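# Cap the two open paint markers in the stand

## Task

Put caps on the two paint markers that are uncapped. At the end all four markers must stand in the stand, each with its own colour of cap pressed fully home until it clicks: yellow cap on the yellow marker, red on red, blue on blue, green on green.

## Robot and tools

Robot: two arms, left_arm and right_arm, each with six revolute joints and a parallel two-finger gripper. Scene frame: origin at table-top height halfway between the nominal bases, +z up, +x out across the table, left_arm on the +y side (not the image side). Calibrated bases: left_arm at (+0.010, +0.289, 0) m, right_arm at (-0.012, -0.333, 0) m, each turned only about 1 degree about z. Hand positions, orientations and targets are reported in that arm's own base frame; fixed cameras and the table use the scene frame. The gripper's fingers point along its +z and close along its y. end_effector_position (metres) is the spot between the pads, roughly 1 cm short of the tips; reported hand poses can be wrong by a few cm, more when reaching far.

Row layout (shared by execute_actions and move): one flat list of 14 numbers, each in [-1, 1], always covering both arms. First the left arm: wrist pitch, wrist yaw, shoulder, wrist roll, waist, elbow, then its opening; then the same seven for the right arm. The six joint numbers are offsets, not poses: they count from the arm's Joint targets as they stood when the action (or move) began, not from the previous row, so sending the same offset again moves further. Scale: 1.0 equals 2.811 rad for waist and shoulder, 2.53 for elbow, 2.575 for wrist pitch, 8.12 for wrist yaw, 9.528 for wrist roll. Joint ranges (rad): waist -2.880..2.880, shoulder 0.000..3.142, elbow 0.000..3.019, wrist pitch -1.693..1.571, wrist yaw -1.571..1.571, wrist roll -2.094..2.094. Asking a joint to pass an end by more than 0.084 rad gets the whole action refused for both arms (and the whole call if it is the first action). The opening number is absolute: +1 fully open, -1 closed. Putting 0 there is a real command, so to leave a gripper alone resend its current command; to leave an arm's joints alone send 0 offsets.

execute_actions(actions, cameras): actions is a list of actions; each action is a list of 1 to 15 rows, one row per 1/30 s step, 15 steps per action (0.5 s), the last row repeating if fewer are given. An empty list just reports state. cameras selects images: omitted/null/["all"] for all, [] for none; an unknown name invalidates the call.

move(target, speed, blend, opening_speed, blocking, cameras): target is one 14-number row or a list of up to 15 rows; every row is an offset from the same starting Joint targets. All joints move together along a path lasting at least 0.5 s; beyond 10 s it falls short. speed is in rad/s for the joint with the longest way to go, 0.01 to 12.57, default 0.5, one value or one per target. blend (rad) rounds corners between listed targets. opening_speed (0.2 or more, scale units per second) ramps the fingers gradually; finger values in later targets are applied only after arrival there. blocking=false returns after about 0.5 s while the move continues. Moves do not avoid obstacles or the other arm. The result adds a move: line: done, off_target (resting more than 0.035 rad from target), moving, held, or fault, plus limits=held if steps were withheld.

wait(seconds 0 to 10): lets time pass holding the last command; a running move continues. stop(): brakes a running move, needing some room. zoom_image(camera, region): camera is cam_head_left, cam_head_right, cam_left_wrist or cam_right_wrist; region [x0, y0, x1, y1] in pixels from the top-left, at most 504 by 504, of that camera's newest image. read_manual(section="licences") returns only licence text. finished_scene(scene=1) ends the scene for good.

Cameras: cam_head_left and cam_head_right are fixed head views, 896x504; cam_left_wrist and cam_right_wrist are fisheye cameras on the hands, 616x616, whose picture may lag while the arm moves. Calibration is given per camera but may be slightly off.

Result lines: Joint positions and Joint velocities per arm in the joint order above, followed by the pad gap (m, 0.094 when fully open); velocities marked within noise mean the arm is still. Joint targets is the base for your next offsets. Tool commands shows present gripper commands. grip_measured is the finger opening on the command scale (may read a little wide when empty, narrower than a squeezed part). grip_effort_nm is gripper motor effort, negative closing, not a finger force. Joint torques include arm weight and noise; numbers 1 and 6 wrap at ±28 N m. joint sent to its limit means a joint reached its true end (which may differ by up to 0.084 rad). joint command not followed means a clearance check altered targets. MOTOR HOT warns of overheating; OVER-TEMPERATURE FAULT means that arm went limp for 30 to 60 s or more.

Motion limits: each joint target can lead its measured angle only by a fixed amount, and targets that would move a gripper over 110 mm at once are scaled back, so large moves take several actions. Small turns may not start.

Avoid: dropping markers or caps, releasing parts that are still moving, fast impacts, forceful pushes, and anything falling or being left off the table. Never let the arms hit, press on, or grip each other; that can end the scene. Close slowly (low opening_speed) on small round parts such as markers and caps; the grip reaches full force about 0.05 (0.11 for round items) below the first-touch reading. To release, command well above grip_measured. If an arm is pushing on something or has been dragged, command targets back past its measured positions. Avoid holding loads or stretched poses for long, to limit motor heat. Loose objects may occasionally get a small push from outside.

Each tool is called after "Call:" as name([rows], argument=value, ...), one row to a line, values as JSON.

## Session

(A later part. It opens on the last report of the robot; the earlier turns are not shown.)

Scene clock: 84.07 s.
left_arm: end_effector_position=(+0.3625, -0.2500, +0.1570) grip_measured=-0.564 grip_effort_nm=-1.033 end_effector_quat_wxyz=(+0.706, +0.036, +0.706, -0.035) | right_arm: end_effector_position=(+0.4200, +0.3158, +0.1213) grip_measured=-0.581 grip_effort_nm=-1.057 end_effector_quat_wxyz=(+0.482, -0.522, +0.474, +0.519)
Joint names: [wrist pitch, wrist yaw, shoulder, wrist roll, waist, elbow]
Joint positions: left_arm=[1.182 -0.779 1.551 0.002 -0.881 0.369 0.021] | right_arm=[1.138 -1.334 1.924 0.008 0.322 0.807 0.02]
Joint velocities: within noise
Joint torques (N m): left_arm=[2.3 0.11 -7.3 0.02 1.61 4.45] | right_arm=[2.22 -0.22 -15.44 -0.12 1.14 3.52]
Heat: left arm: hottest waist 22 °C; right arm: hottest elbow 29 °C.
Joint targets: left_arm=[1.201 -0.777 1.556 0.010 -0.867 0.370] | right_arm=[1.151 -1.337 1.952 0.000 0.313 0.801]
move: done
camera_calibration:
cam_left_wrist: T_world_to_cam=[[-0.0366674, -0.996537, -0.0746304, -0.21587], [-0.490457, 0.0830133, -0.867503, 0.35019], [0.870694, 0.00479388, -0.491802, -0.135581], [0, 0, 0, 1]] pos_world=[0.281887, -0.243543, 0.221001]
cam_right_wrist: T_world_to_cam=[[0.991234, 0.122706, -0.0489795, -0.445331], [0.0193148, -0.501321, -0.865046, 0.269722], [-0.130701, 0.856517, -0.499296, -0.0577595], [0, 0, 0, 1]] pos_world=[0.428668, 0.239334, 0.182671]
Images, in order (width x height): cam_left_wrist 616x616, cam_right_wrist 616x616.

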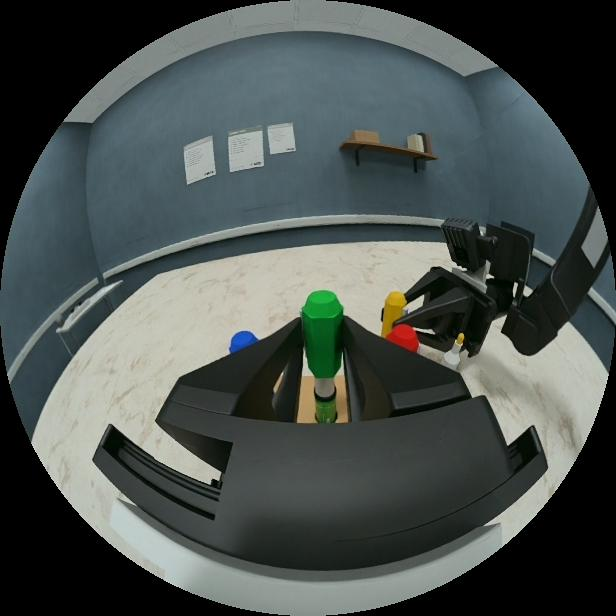

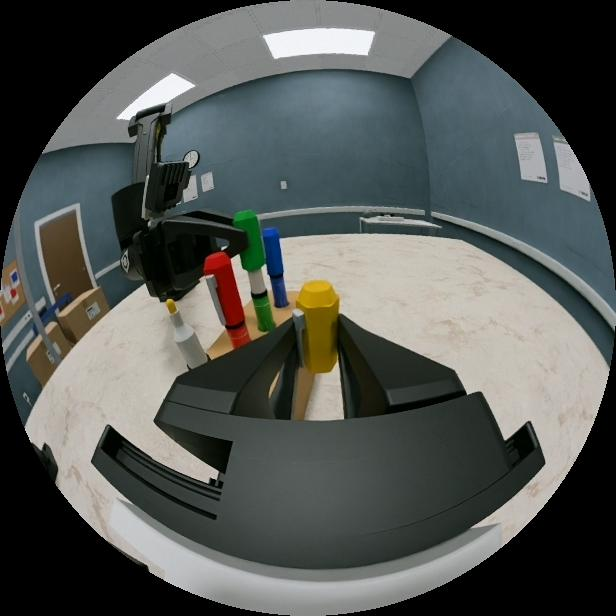

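Call:
move(target=[0.01359, 0, 0.0117, 0, 0, -0.00083, -0.78, 0, 0, 0, 0, 0, 0, -0.78], speed=0.04, cameras=["cam_left_wrist", "cam_right_wrist"])

Call:
zoom_image(camera="cam_right_wrist", region=[225, 200, 305, 280])

Call:
zoom_image(camera="cam_left_wrist", region=[306, 366, 342, 402])

Scene clock: 85.97 s.
left_arm: end_effector_position=(+0.3625, -0.2501, +0.1501) grip_measured=-0.564 grip_effort_nm=-1.033 end_effector_quat_wxyz=(+0.706, +0.036, +0.706, -0.036) | right_arm: end_effector_position=(+0.4200, +0.3158, +0.1213) grip_measured=-0.581 grip_effort_nm=-1.062 end_effector_quat_wxyz=(+0.483, -0.523, +0.474, +0.519)
Joint names: [wrist pitch, wrist yaw, shoulder, wrist roll, waist, elbow]
Joint positions: left_arm=[1.217 -0.779 1.584 0.002 -0.881 0.367 0.021] | right_arm=[1.138 -1.334 1.924 0.008 0.322 0.807 0.02]
Joint velocities: within noise
Joint torques (N m): left_arm=[2.35 0.1 -7.47 0.02 1.61 4.16] | right_arm=[2.26 -0.22 -15.38 -0.11 1.14 3.52]
Heat: left arm: hottest waist 22 °C; right arm: hottest elbow 29 °C.
Joint targets: left_arm=[1.236 -0.776 1.589 0.010 -0.867 0.368] | right_arm=[1.151 -1.337 1.952 0.000 0.313 0.801]
move: done
camera_calibration:
cam_left_wrist: T_world_to_cam=[[-0.0370277, -0.996548, -0.0743011, -0.216463], [-0.490187, 0.0829052, -0.867665, 0.344058], [0.87083, 0.00429384, -0.491565, -0.139235], [0, 0, 0, 1]] pos_world=[0.281887, -0.243642, 0.214001]
cam_right_wrist: T_world_to_cam=[[0.991254, 0.122689, -0.0486186, -0.445402], [0.0196157, -0.501285, -0.86506, 0.269588], [-0.130505, 0.85654, -0.499307, -0.0578468], [0, 0, 0, 1]] pos_world=[0.428669, 0.239334, 0.182671]
Images, in order (width x height): cam_left_wrist 616x616, cam_right_wrist 616x616.

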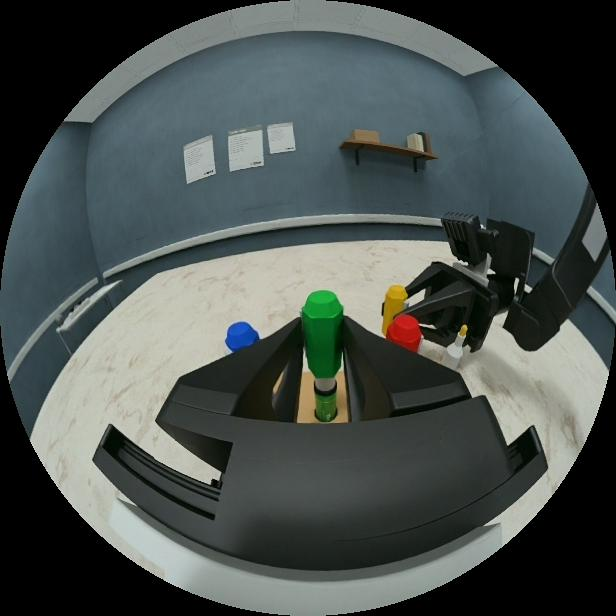

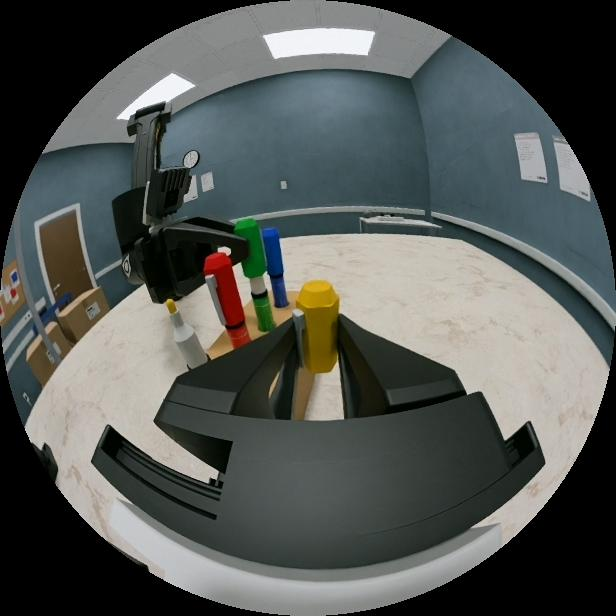

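Scaled by 6.300 from the camera's 616x616 image, which has a finer 880x880 frame.

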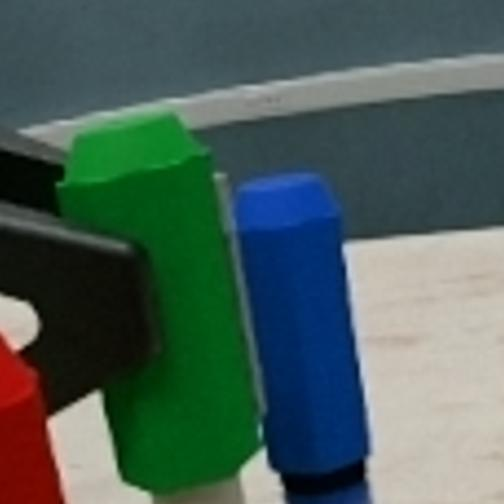

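Scaled by 14.000 from the camera's 616x616 image, which has a finer 880x880 frame.

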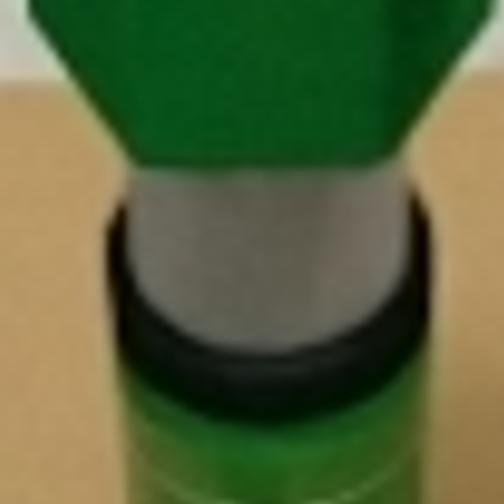

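Call:
move(target=[0.01538, 0, 0.01348, 0, 0, -0.0007, -0.78, 0, 0, 0, 0, 0, 0, -0.78], speed=0.04, cameras=["cam_left_wrist", "cam_right_wrist"])

Call:
zoom_image(camera="cam_right_wrist", region=[235, 250, 285, 300])

Call:
zoom_image(camera="cam_left_wrist", region=[306, 366, 342, 402])

Scene clock: 87.43 s.
left_arm: end_effector_position=(+0.3625, -0.2502, +0.1421) grip_measured=-0.564 grip_effort_nm=-1.033 end_effector_quat_wxyz=(+0.706, +0.036, +0.706, -0.036) | right_arm: end_effector_position=(+0.4200, +0.3158, +0.1213) grip_measured=-0.581 grip_effort_nm=-1.057 end_effector_quat_wxyz=(+0.483, -0.523, +0.474, +0.519)
Joint names: [wrist pitch, wrist yaw, shoulder, wrist roll, waist, elbow]
Joint positions: left_arm=[1.256 -0.779 1.621 0.002 -0.881 0.366 0.021] | right_arm=[1.138 -1.334 1.924 0.008 0.322 0.807 0.02]
Joint velocities: within noise
Joint torques (N m): left_arm=[2.32 0.1 -7.65 0.02 1.61 3.84] | right_arm=[2.24 -0.23 -15.38 -0.11 1.14 3.54]
Heat: left arm: hottest waist 22 °C; right arm: hottest elbow 29 °C.
Joint targets: left_arm=[1.276 -0.776 1.627 0.010 -0.867 0.366] | right_arm=[1.151 -1.337 1.952 0.000 0.313 0.801]
move: done
camera_calibration:
cam_left_wrist: T_world_to_cam=[[-0.0370277, -0.996548, -0.0743011, -0.217146], [-0.490187, 0.0829052, -0.867665, 0.337261], [0.87083, 0.00429384, -0.491565, -0.143205], [0, 0, 0, 1]] pos_world=[0.281987, -0.243742, 0.206101]
cam_right_wrist: T_world_to_cam=[[0.991254, 0.122689, -0.0486186, -0.445402], [0.0196157, -0.501285, -0.86506, 0.269588], [-0.130505, 0.85654, -0.499307, -0.0578468], [0, 0, 0, 1]] pos_world=[0.428669, 0.239334, 0.182671]
Images, in order (width x height): cam_left_wrist 616x616, cam_right_wrist 616x616.

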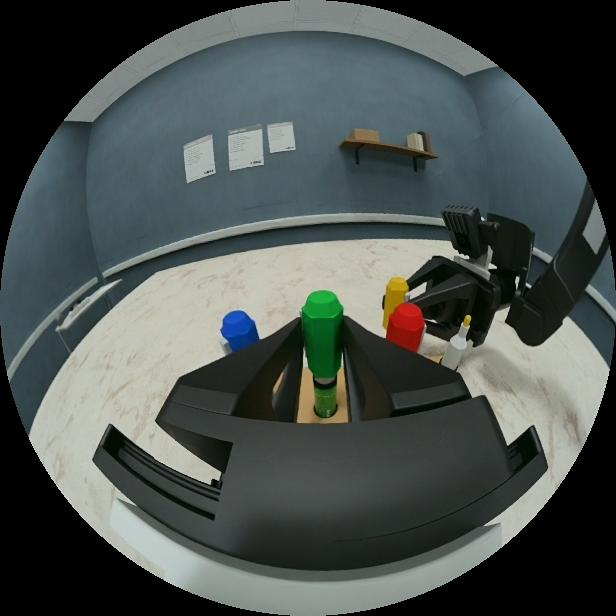

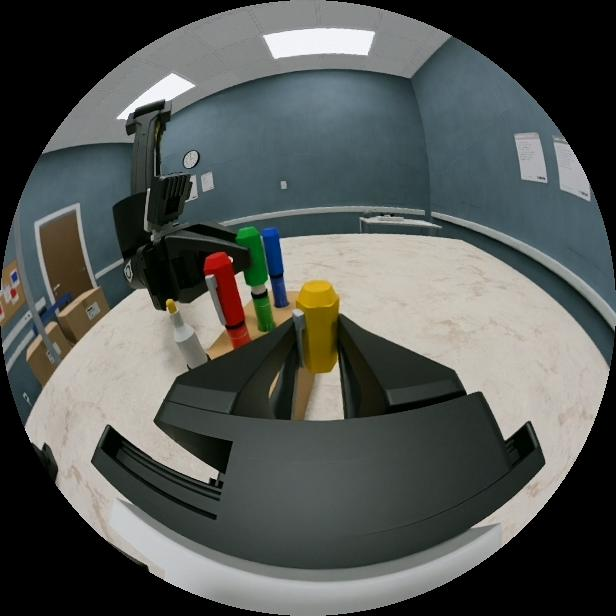

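Scaled by 10.080 from the camera's 616x616 image, which has a finer 880x880 frame.

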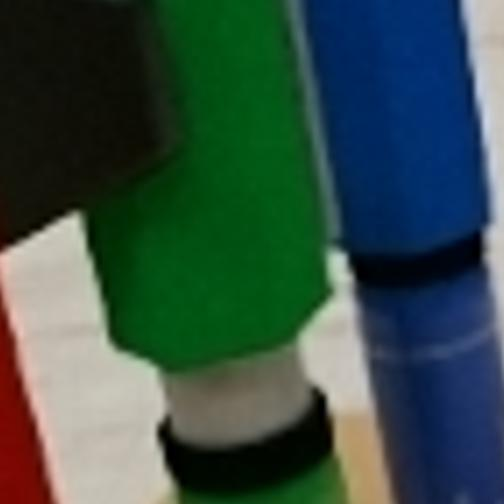

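Scaled by 14.000 from the camera's 616x616 image, which has a finer 880x880 frame.

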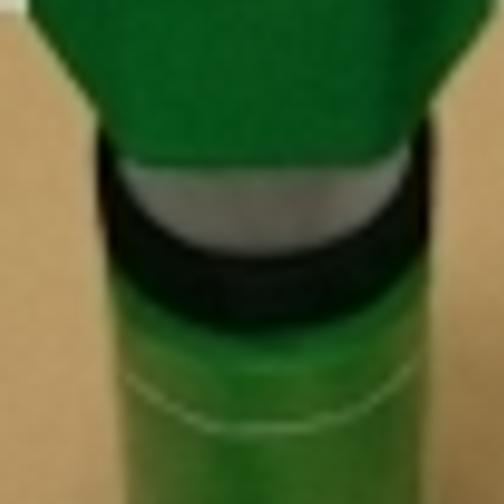

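Call:
move(target=[0.01147, 0, 0.01039, 0, 0, -0.0003, -0.78, 0, 0, 0, 0, 0, 0, -0.78], speed=0.03, cameras=["cam_left_wrist", "cam_right_wrist"])

Call:
zoom_image(camera="cam_right_wrist", region=[235, 250, 285, 300])

Scene clock: 89.10 s.
left_arm: end_effector_position=(+0.3627, -0.2503, +0.1409) grip_measured=-0.564 grip_effort_nm=-1.033 end_effector_quat_wxyz=(+0.710, +0.032, +0.702, -0.040) | right_arm: end_effector_position=(+0.4200, +0.3158, +0.1213) grip_measured=-0.581 grip_effort_nm=-1.062 end_effector_quat_wxyz=(+0.483, -0.523, +0.474, +0.519)
Joint names: [wrist pitch, wrist yaw, shoulder, wrist roll, waist, elbow]
Joint positions: left_arm=[1.294 -0.779 1.643 0.002 -0.881 0.366 0.021] | right_arm=[1.138 -1.334 1.924 0.008 0.322 0.807 0.02]
Joint velocities: within noise
Joint torques (N m): left_arm=[2.03 0.11 -7.18 0.02 1.61 3.62] | right_arm=[2.22 -0.22 -15.38 -0.11 1.14 3.52]
Heat: left arm: hottest waist 22 °C; right arm: hottest elbow 29 °C.
Joint targets: left_arm=[1.305 -0.776 1.656 0.010 -0.867 0.366] | right_arm=[1.151 -1.337 1.952 0.000 0.313 0.801]
move: done
camera_calibration:
cam_left_wrist: T_world_to_cam=[[-0.0362915, -0.997412, -0.0620635, -0.219529], [-0.481134, 0.0718716, -0.873696, 0.331066], [0.875896, -0.00184691, -0.482497, -0.148485], [0, 0, 0, 1]] pos_world=[0.281377, -0.24303, 0.203983]
cam_right_wrist: T_world_to_cam=[[0.991254, 0.122689, -0.0486186, -0.445402], [0.0196157, -0.501285, -0.86506, 0.269588], [-0.130505, 0.85654, -0.499307, -0.0578468], [0, 0, 0, 1]] pos_world=[0.428669, 0.239334, 0.182671]
Images, in order (width x height): cam_left_wrist 616x616, cam_right_wrist 616x616.

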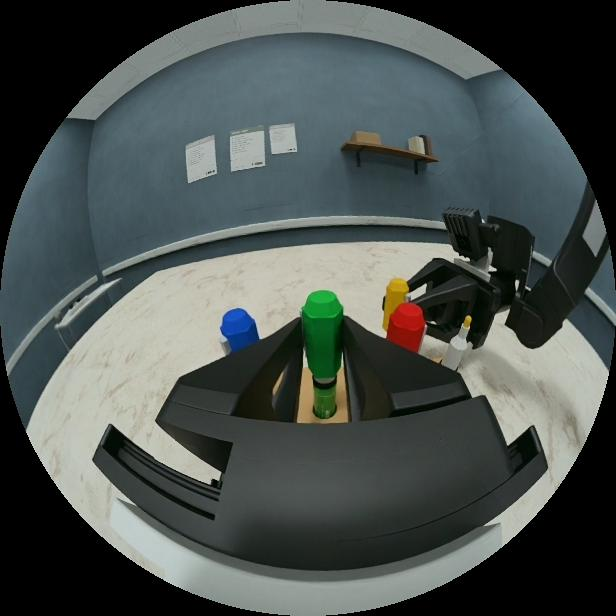

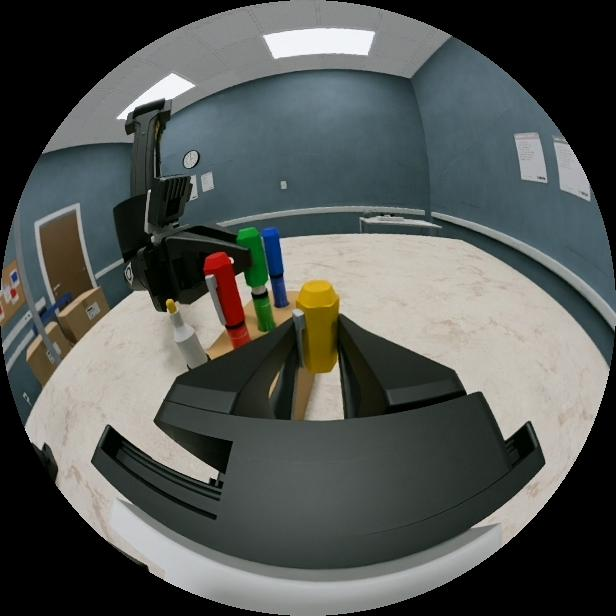

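Scaled by 10.080 from the camera's 616x616 image, which has a finer 880x880 frame.

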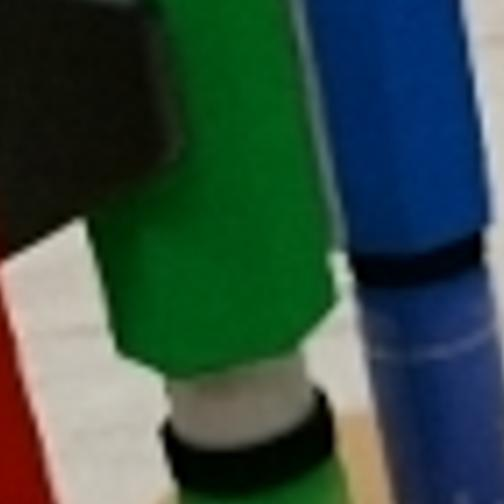

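Call:
zoom_image(camera="cam_left_wrist", region=[306, 366, 342, 402])

Call:
zoom_image(camera="cam_right_wrist", region=[180, 210, 300, 330])

Call:
zoom_image(camera="cam_left_wrist", region=[210, 290, 450, 430])

Scaled by 14.000 from the camera's 616x616 image, which has a finer 880x880 frame.

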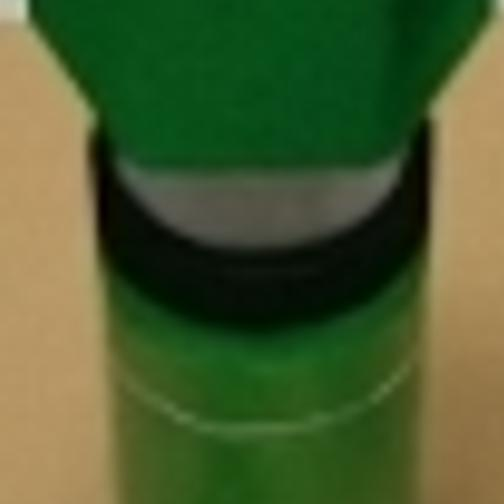

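Scaled by 4.200 from the camera's 616x616 image, which has a finer 880x880 frame.

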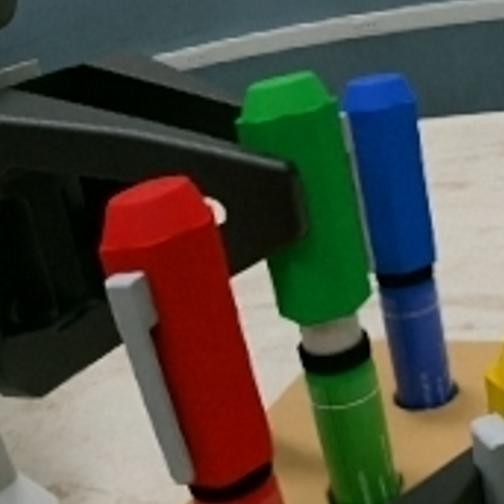

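Scaled by 2.100 from the camera's 616x616 image, which has a finer 880x880 frame.

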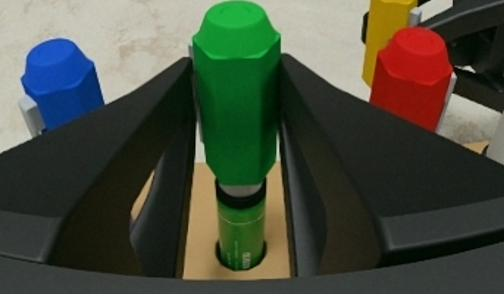

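Call:
move(target=[-0.01709, 0, 0.00142, 0, 0, -0.0083, -0.78, 0, 0, 0, 0, 0, 0, -0.78], speed=0.05, cameras=["cam_left_wrist", "cam_right_wrist"])

Call:
zoom_image(camera="cam_right_wrist", region=[235, 250, 285, 300])

Scene clock: 91.07 s.
left_arm: end_effector_position=(+0.3601, -0.2477, +0.1344) grip_measured=-0.564 grip_effort_nm=-1.033 end_effector_quat_wxyz=(+0.704, +0.040, +0.708, -0.034) | right_arm: end_effector_position=(+0.4200, +0.3158, +0.1213) grip_measured=-0.581 grip_effort_nm=-1.057 end_effector_quat_wxyz=(+0.483, -0.523, +0.474, +0.519)
Joint names: [wrist pitch, wrist yaw, shoulder, wrist roll, waist, elbow]
Joint positions: left_arm=[1.279 -0.777 1.643 0.002 -0.881 0.355 0.021] | right_arm=[1.138 -1.334 1.924 0.008 0.322 0.807 0.02]
Joint velocities: within noise
Joint torques (N m): left_arm=[1.02 0 -6.89 0.02 1.67 2.71] | right_arm=[2.24 -0.23 -15.33 -0.12 1.14 3.51]
Heat: left arm: hottest waist 22 °C; right arm: hottest elbow 29 °C.
Joint targets: left_arm=[1.261 -0.776 1.660 0.010 -0.867 0.344] | right_arm=[1.151 -1.337 1.952 0.000 0.313 0.801]
move: done
camera_calibration:
cam_left_wrist: T_world_to_cam=[[-0.0398109, -0.995867, -0.0816276, -0.213159], [-0.495483, 0.0906164, -0.863878, 0.332544], [0.867705, 0.00605336, -0.497043, -0.142575], [0, 0, 0, 1]] pos_world=[0.279997, -0.241549, 0.199012]
cam_right_wrist: T_world_to_cam=[[0.991254, 0.122689, -0.0486186, -0.445402], [0.0196157, -0.501285, -0.86506, 0.269588], [-0.130505, 0.85654, -0.499307, -0.0578468], [0, 0, 0, 1]] pos_world=[0.428669, 0.239334, 0.182671]
Images, in order (width x height): cam_left_wrist 616x616, cam_right_wrist 616x616.

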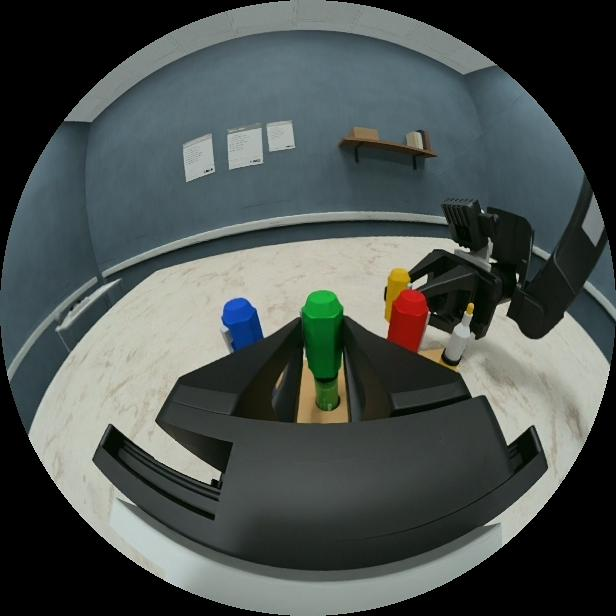

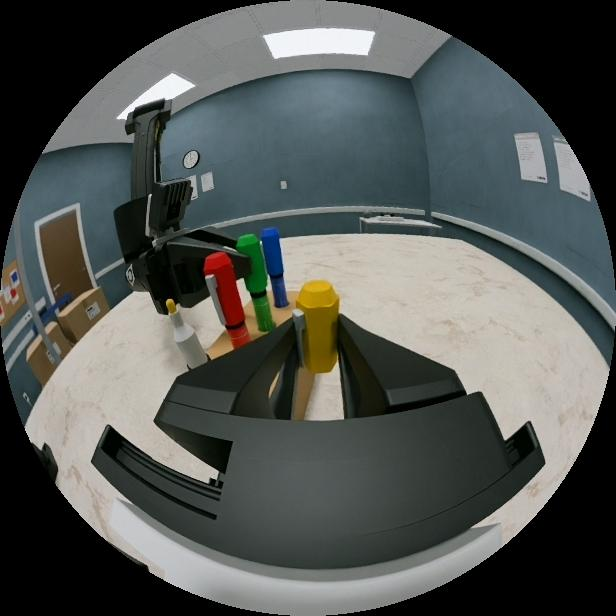

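Scaled by 10.080 from the camera's 616x616 image, which has a finer 880x880 frame.

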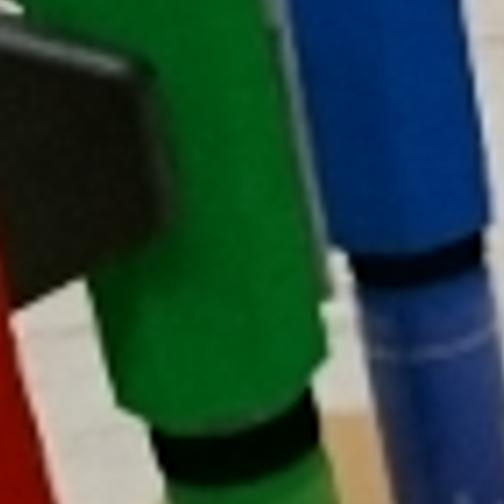

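Call:
move(target=[0.00583, 0, 0.02206, 0, 0, -0.00735, -0.78, 0, 0, 0, 0, 0, 0, -0.78], speed=0.06, cameras=["cam_left_wrist", "cam_right_wrist"])

Call:
zoom_image(camera="cam_right_wrist", region=[235, 250, 285, 300])

Call:
zoom_image(camera="cam_left_wrist", region=[306, 366, 342, 402])

Scene clock: 92.70 s.
left_arm: end_effector_position=(+0.3601, -0.2477, +0.1289) grip_measured=-0.564 grip_effort_nm=-1.028 end_effector_quat_wxyz=(+0.704, +0.040, +0.708, -0.034) | right_arm: end_effector_position=(+0.4200, +0.3158, +0.1213) grip_measured=-0.581 grip_effort_nm=-1.057 end_effector_quat_wxyz=(+0.483, -0.523, +0.474, +0.519)
Joint names: [wrist pitch, wrist yaw, shoulder, wrist roll, waist, elbow]
Joint positions: left_arm=[1.307 -0.776 1.671 0.002 -0.881 0.355 0.021] | right_arm=[1.138 -1.334 1.924 0.008 0.322 0.807 0.02]
Joint velocities: within noise
Joint torques (N m): left_arm=[0.51 -0.01 -4.6 0.02 1.61 1.09] | right_arm=[2.24 -0.23 -15.38 -0.11 1.08 3.55]
Heat: left arm: hottest waist 22 °C; right arm: hottest elbow 29 °C.
Joint targets: left_arm=[1.276 -0.776 1.722 0.010 -0.867 0.326] | right_arm=[1.151 -1.337 1.952 0.000 0.313 0.801]
move: off_target (left_arm); left_arm: the shoulder is farthest, 0.051 rad from its target
camera_calibration:
cam_left_wrist: T_world_to_cam=[[-0.0401347, -0.99587, -0.0814399, -0.213566], [-0.495216, 0.0906163, -0.864031, 0.327611], [0.867843, 0.00565267, -0.496807, -0.145453], [0, 0, 0, 1]] pos_world=[0.279897, -0.241549, 0.193411]
cam_right_wrist: T_world_to_cam=[[0.991254, 0.122689, -0.0486186, -0.445402], [0.0196157, -0.501285, -0.86506, 0.269588], [-0.130505, 0.85654, -0.499307, -0.0578468], [0, 0, 0, 1]] pos_world=[0.428669, 0.239334, 0.182671]
Images, in order (width x height): cam_left_wrist 616x616, cam_right_wrist 616x616.

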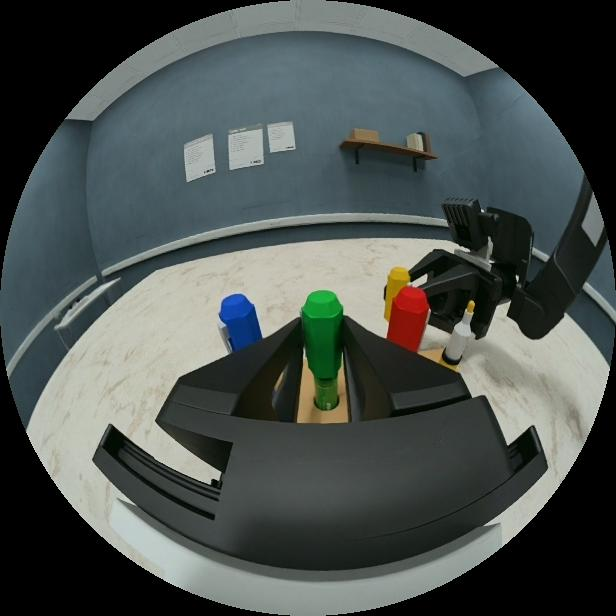

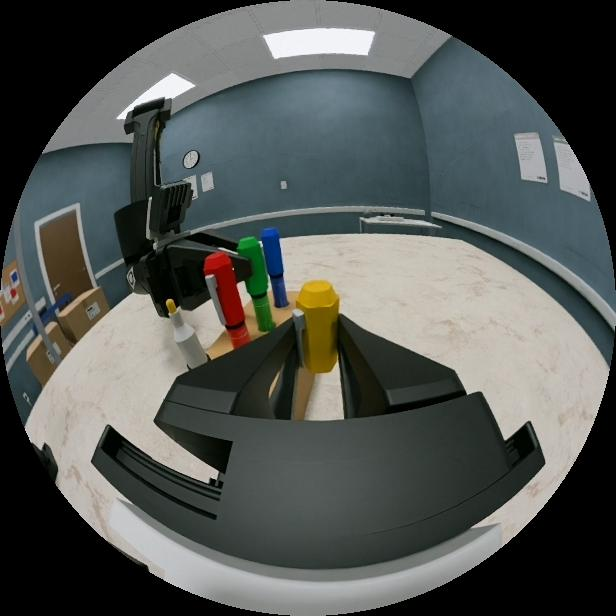

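Scaled by 10.080 from the camera's 616x616 image, which has a finer 880x880 frame.

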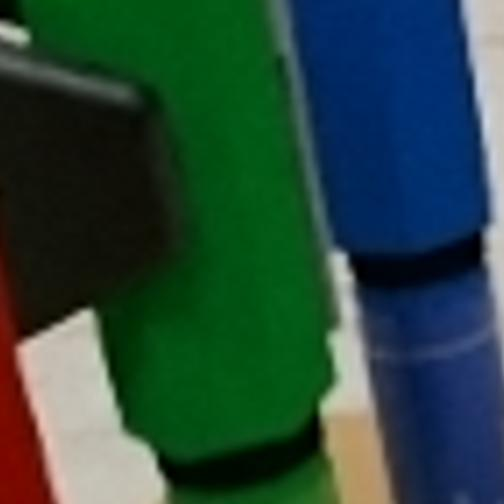

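Scaled by 14.000 from the camera's 616x616 image, which has a finer 880x880 frame.

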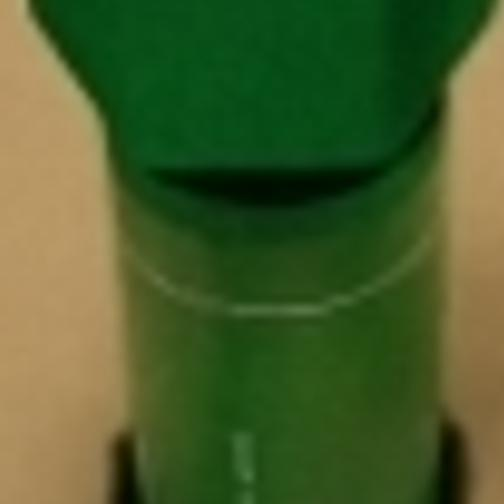

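Call:
zoom_image(camera="cam_right_wrist", region=[180, 210, 300, 330])

Call:
zoom_image(camera="cam_right_wrist", region=[225, 200, 305, 280])

Scaled by 4.200 from the camera's 616x616 image, which has a finer 880x880 frame.

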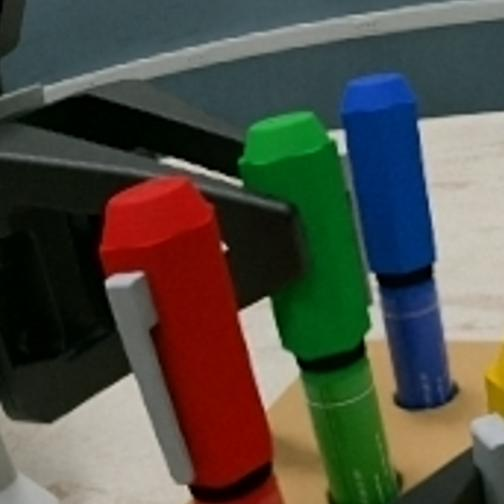

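Scaled by 6.300 from the camera's 616x616 image, which has a finer 880x880 frame.

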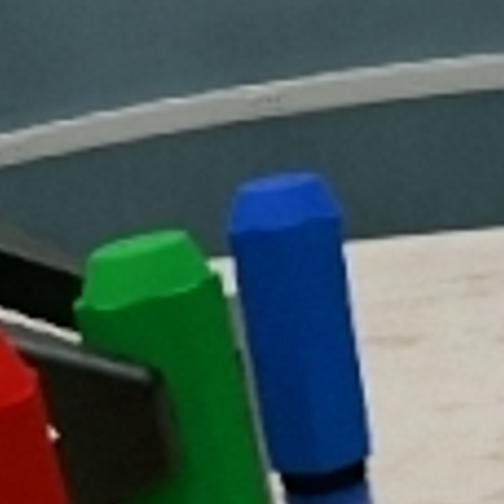

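Call:
zoom_image(camera="cam_right_wrist", region=[262, 262, 294, 294])

Call:
zoom_image(camera="cam_right_wrist", region=[244, 276, 276, 308])

Call:
zoom_image(camera="cam_right_wrist", region=[218, 308, 250, 340])

Scaled by 15.750 from the camera's 616x616 image, which has a finer 880x880 frame.

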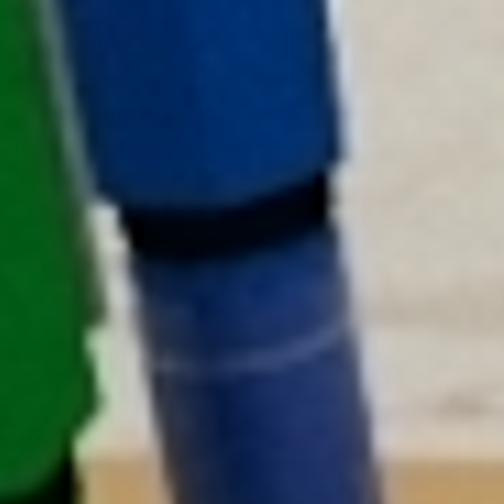

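Scaled by 15.750 from the camera's 616x616 image, which has a finer 880x880 frame.

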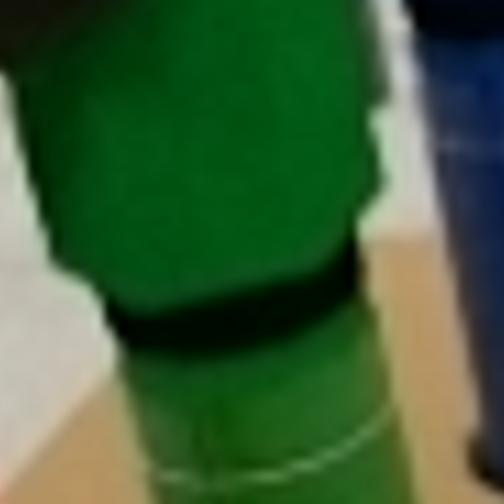

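Scaled by 15.750 from the camera's 616x616 image, which has a finer 880x880 frame.

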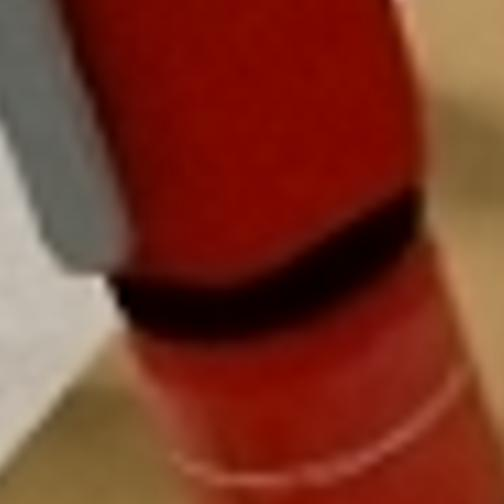

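Call:
move(target=[-0.0165, 0, 0.01576, 0, 0, -0.01103, -0.78, 0, 0, 0, 0, 0, 0, -0.78], speed=0.06, cameras=["cam_left_wrist", "cam_right_wrist"])

Call:
zoom_image(camera="cam_right_wrist", region=[244, 276, 276, 308])

Scene clock: 94.83 s.
left_arm: end_effector_position=(+0.3588, -0.2462, +0.1250) grip_measured=-0.564 grip_effort_nm=-1.033 end_effector_quat_wxyz=(+0.701, +0.043, +0.711, -0.031) | right_arm: end_effector_position=(+0.4200, +0.3158, +0.1213) grip_measured=-0.581 grip_effort_nm=-1.057 end_effector_quat_wxyz=(+0.483, -0.523, +0.474, +0.519)
Joint names: [wrist pitch, wrist yaw, shoulder, wrist roll, waist, elbow]
Joint positions: left_arm=[1.307 -0.776 1.677 0.002 -0.881 0.349 0.021] | right_arm=[1.138 -1.334 1.924 0.008 0.322 0.807 0.02]
Joint velocities: within noise
Joint torques (N m): left_arm=[-1.01 0 -2.02 0.02 1.61 -0.7] | right_arm=[2.25 -0.22 -15.38 -0.11 1.14 3.54]
Heat: left arm: hottest waist 22 °C; right arm: hottest elbow 29 °C.
Joint targets: left_arm=[1.234 -0.776 1.767 0.010 -0.867 0.298] | right_arm=[1.151 -1.337 1.952 0.000 0.313 0.801]
move: off_target (left_arm); left_arm: the shoulder is farthest, 0.089 rad from its target
camera_calibration:
cam_left_wrist: T_world_to_cam=[[-0.0407318, -0.995142, -0.0896259, -0.210881], [-0.501321, 0.0979469, -0.8597, 0.326922], [0.864302, 0.00991426, -0.502876, -0.143238], [0, 0, 0, 1]] pos_world=[0.279104, -0.240458, 0.190123]
cam_right_wrist: T_world_to_cam=[[0.991254, 0.122689, -0.0486186, -0.445402], [0.0196157, -0.501285, -0.86506, 0.269588], [-0.130505, 0.85654, -0.499307, -0.0578468], [0, 0, 0, 1]] pos_world=[0.428669, 0.239334, 0.182671]
Images, in order (width x height): cam_left_wrist 616x616, cam_right_wrist 616x616.

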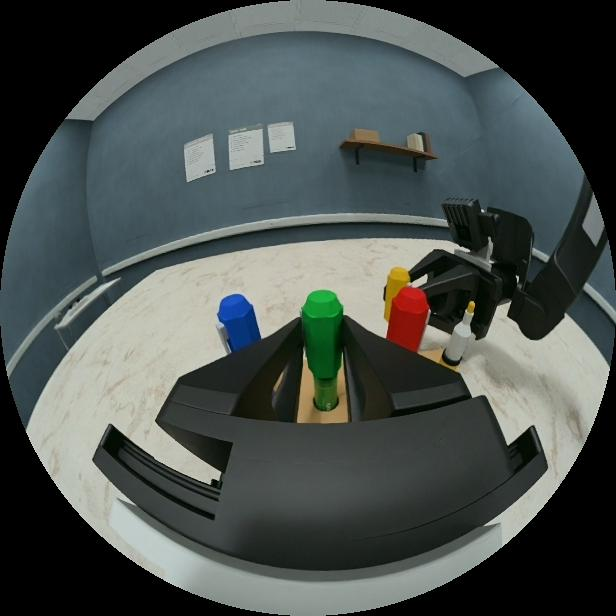

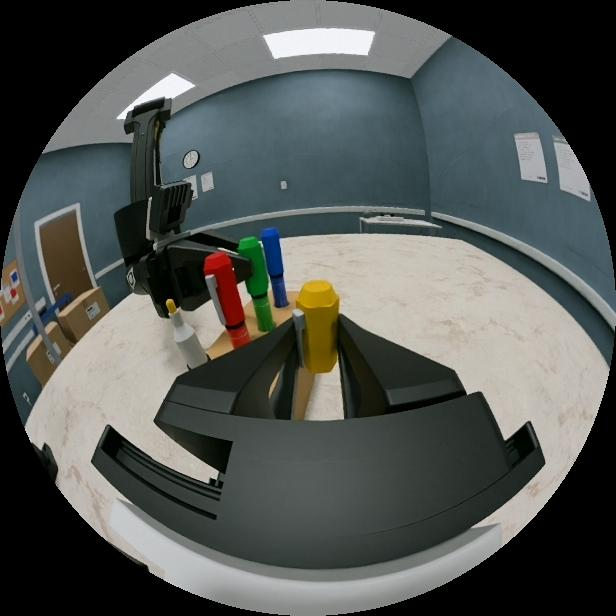

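Scaled by 15.750 from the camera's 616x616 image, which has a finer 880x880 frame.

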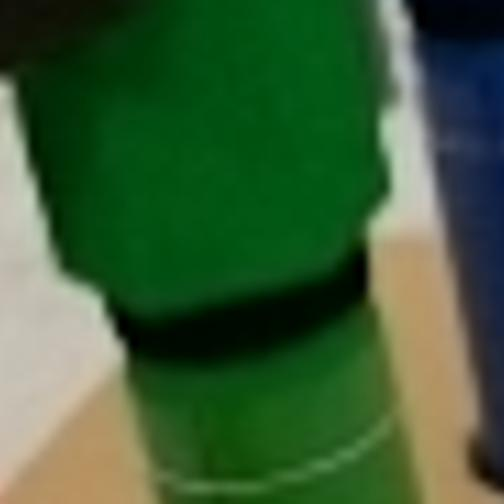

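Call:
zoom_image(camera="cam_left_wrist", region=[286, 286, 362, 362])

Call:
zoom_image(camera="cam_left_wrist", region=[306, 366, 342, 402])

Scaled by 6.632 from the camera's 616x616 image, which has a finer 880x880 frame.

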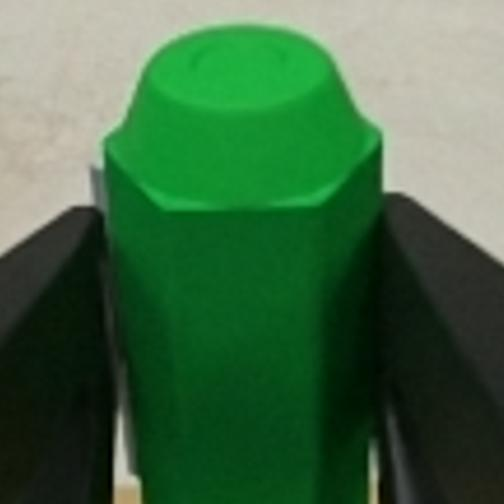

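Scaled by 14.000 from the camera's 616x616 image, which has a finer 880x880 frame.

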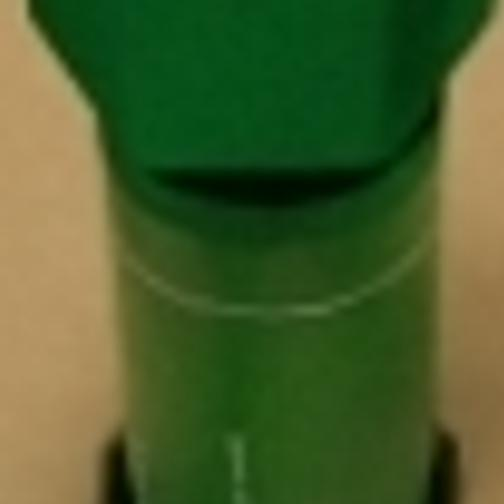

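Call:
move(target=[0.03449, 0, -0.0338, 0, 0, 0.02609, -0.78, 0, 0, 0, 0, 0, 0, -0.78], speed=0.1, cameras=["cam_left_wrist", "cam_right_wrist"])

Call:
zoom_image(camera="cam_right_wrist", region=[244, 276, 276, 308])

Scene clock: 96.77 s.
left_arm: end_effector_position=(+0.3601, -0.2477, +0.1318) grip_measured=-0.564 grip_effort_nm=-1.033 end_effector_quat_wxyz=(+0.708, +0.036, +0.705, -0.038) | right_arm: end_effector_position=(+0.4200, +0.3158, +0.1213) grip_measured=-0.581 grip_effort_nm=-1.057 end_effector_quat_wxyz=(+0.483, -0.523, +0.474, +0.519)
Joint names: [wrist pitch, wrist yaw, shoulder, wrist roll, waist, elbow]
Joint positions: left_arm=[1.324 -0.776 1.672 0.002 -0.881 0.355 0.021] | right_arm=[1.138 -1.334 1.924 0.008 0.322 0.807 0.02]
Joint velocities: within noise
Joint torques (N m): left_arm=[1.57 -0.01 -8.23 0.02 1.61 4.07] | right_arm=[2.25 -0.23 -15.38 -0.11 1.2 3.54]
Heat: left arm: hottest waist 22 °C; right arm: hottest elbow 28 °C.
Joint targets: left_arm=[1.322 -0.776 1.672 0.010 -0.867 0.364] | right_arm=[1.151 -1.337 1.952 0.000 0.313 0.801]
move: done
camera_calibration:
cam_left_wrist: T_world_to_cam=[[-0.0393943, -0.99678, -0.069835, -0.215314], [-0.486573, 0.0801795, -0.869953, 0.325179], [0.872751, -0.000291373, -0.488165, -0.148434], [0, 0, 0, 1]] pos_world=[0.279287, -0.240737, 0.195394]
cam_right_wrist: T_world_to_cam=[[0.991254, 0.122689, -0.0486186, -0.445402], [0.0196157, -0.501285, -0.86506, 0.269588], [-0.130505, 0.85654, -0.499307, -0.0578468], [0, 0, 0, 1]] pos_world=[0.428669, 0.239334, 0.182671]
Images, in order (width x height): cam_left_wrist 616x616, cam_right_wrist 616x616.

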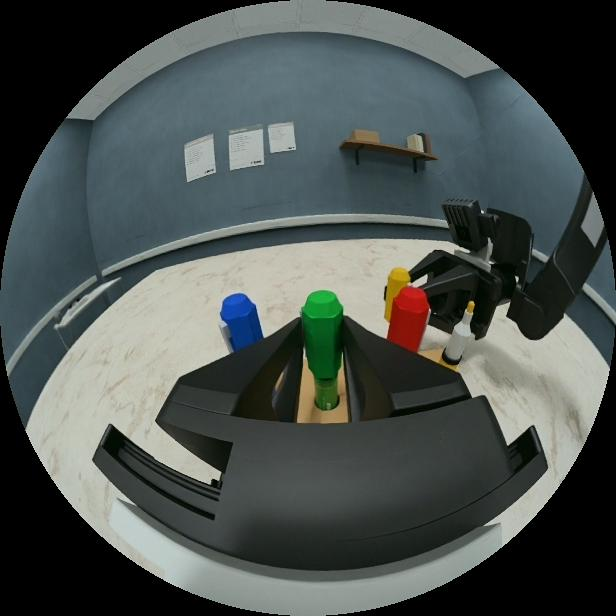

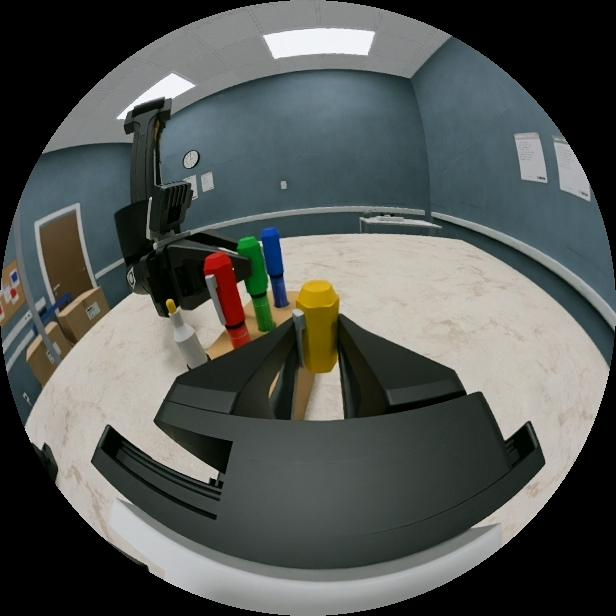

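Scaled by 15.750 from the camera's 616x616 image, which has a finer 880x880 frame.

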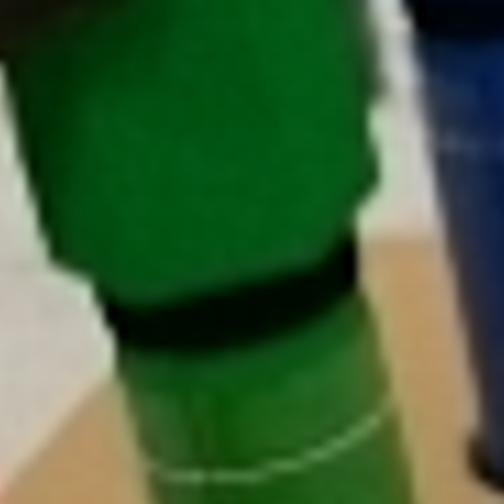

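Call:
move(target=[0, 0, 0, 0, 0, 0, -0.35, 0, 0, 0, 0, 0, 0, -0.78], opening_speed=0.5, cameras=["cam_left_wrist", "cam_right_wrist"])

Call:
zoom_image(camera="cam_right_wrist", region=[180, 210, 300, 330])

Call:
zoom_image(camera="cam_left_wrist", region=[270, 280, 380, 390])

Scene clock: 98.13 s.
left_arm: end_effector_position=(+0.3601, -0.2477, +0.1318) grip_measured=-0.354 grip_effort_nm=0.144 end_effector_quat_wxyz=(+0.708, +0.036, +0.705, -0.038) | right_arm: end_effector_position=(+0.4200, +0.3158, +0.1213) grip_measured=-0.581 grip_effort_nm=-1.057 end_effector_quat_wxyz=(+0.483, -0.523, +0.474, +0.519)
Joint names: [wrist pitch, wrist yaw, shoulder, wrist roll, waist, elbow]
Joint positions: left_arm=[1.324 -0.776 1.672 0.002 -0.881 0.355 0.03] | right_arm=[1.138 -1.334 1.924 0.008 0.322 0.807 0.02]
Joint velocities: within noise
Joint torques (N m): left_arm=[1.59 -0.01 -8.23 0.02 1.67 4.07] | right_arm=[2.22 -0.22 -15.44 -0.11 1.14 3.51]
Heat: left arm: hottest waist 22 °C; right arm: hottest elbow 28 °C.
Joint targets: left_arm=[1.322 -0.776 1.671 0.010 -0.867 0.364] | right_arm=[1.151 -1.337 1.952 0.000 0.313 0.801]
move: done
camera_calibration:
cam_left_wrist: T_world_to_cam=[[-0.0393943, -0.99678, -0.069835, -0.215314], [-0.486573, 0.0801795, -0.869953, 0.325179], [0.872751, -0.000291373, -0.488165, -0.148434], [0, 0, 0, 1]] pos_world=[0.279287, -0.240737, 0.195394]
cam_right_wrist: T_world_to_cam=[[0.991254, 0.122689, -0.0486186, -0.445402], [0.0196157, -0.501285, -0.86506, 0.269588], [-0.130505, 0.85654, -0.499307, -0.0578468], [0, 0, 0, 1]] pos_world=[0.428669, 0.239334, 0.182671]
Images, in order (width x height): cam_left_wrist 616x616, cam_right_wrist 616x616.

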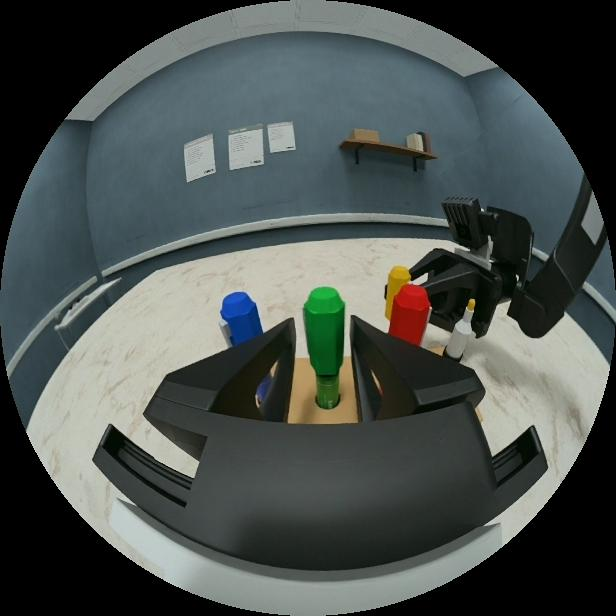

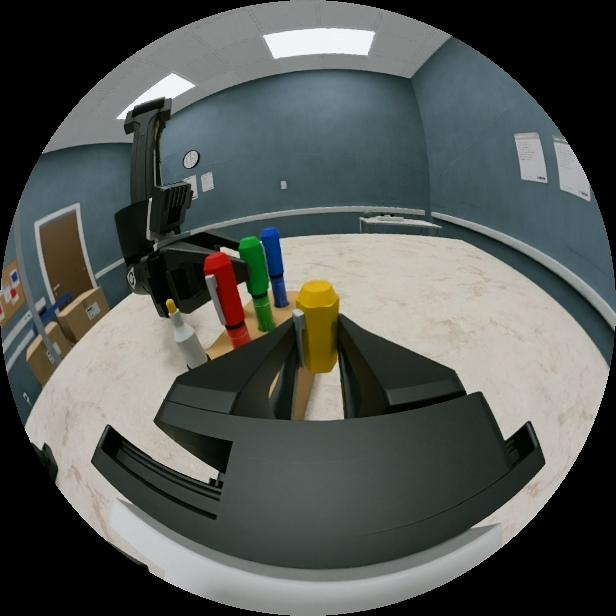

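Scaled by 4.200 from the camera's 616x616 image, which has a finer 880x880 frame.

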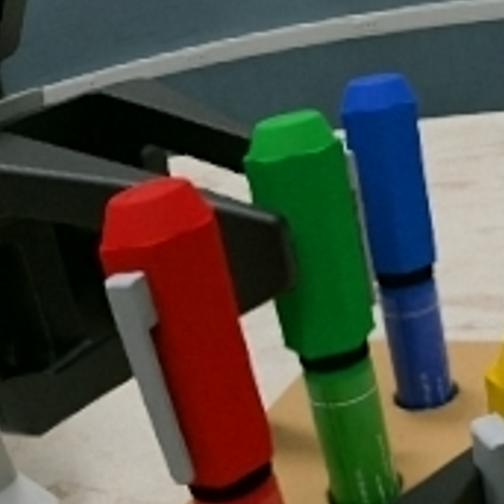

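Scaled by 4.582 from the camera's 616x616 image, which has a finer 880x880 frame.

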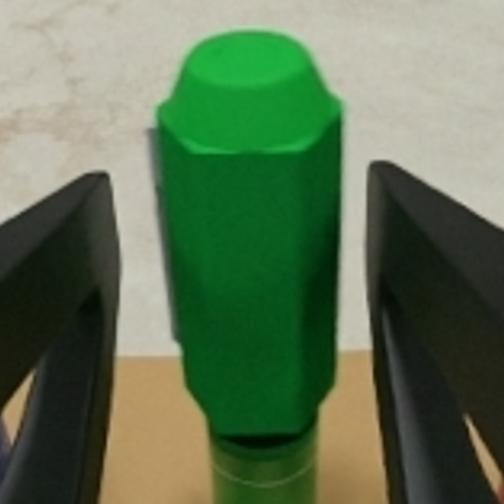

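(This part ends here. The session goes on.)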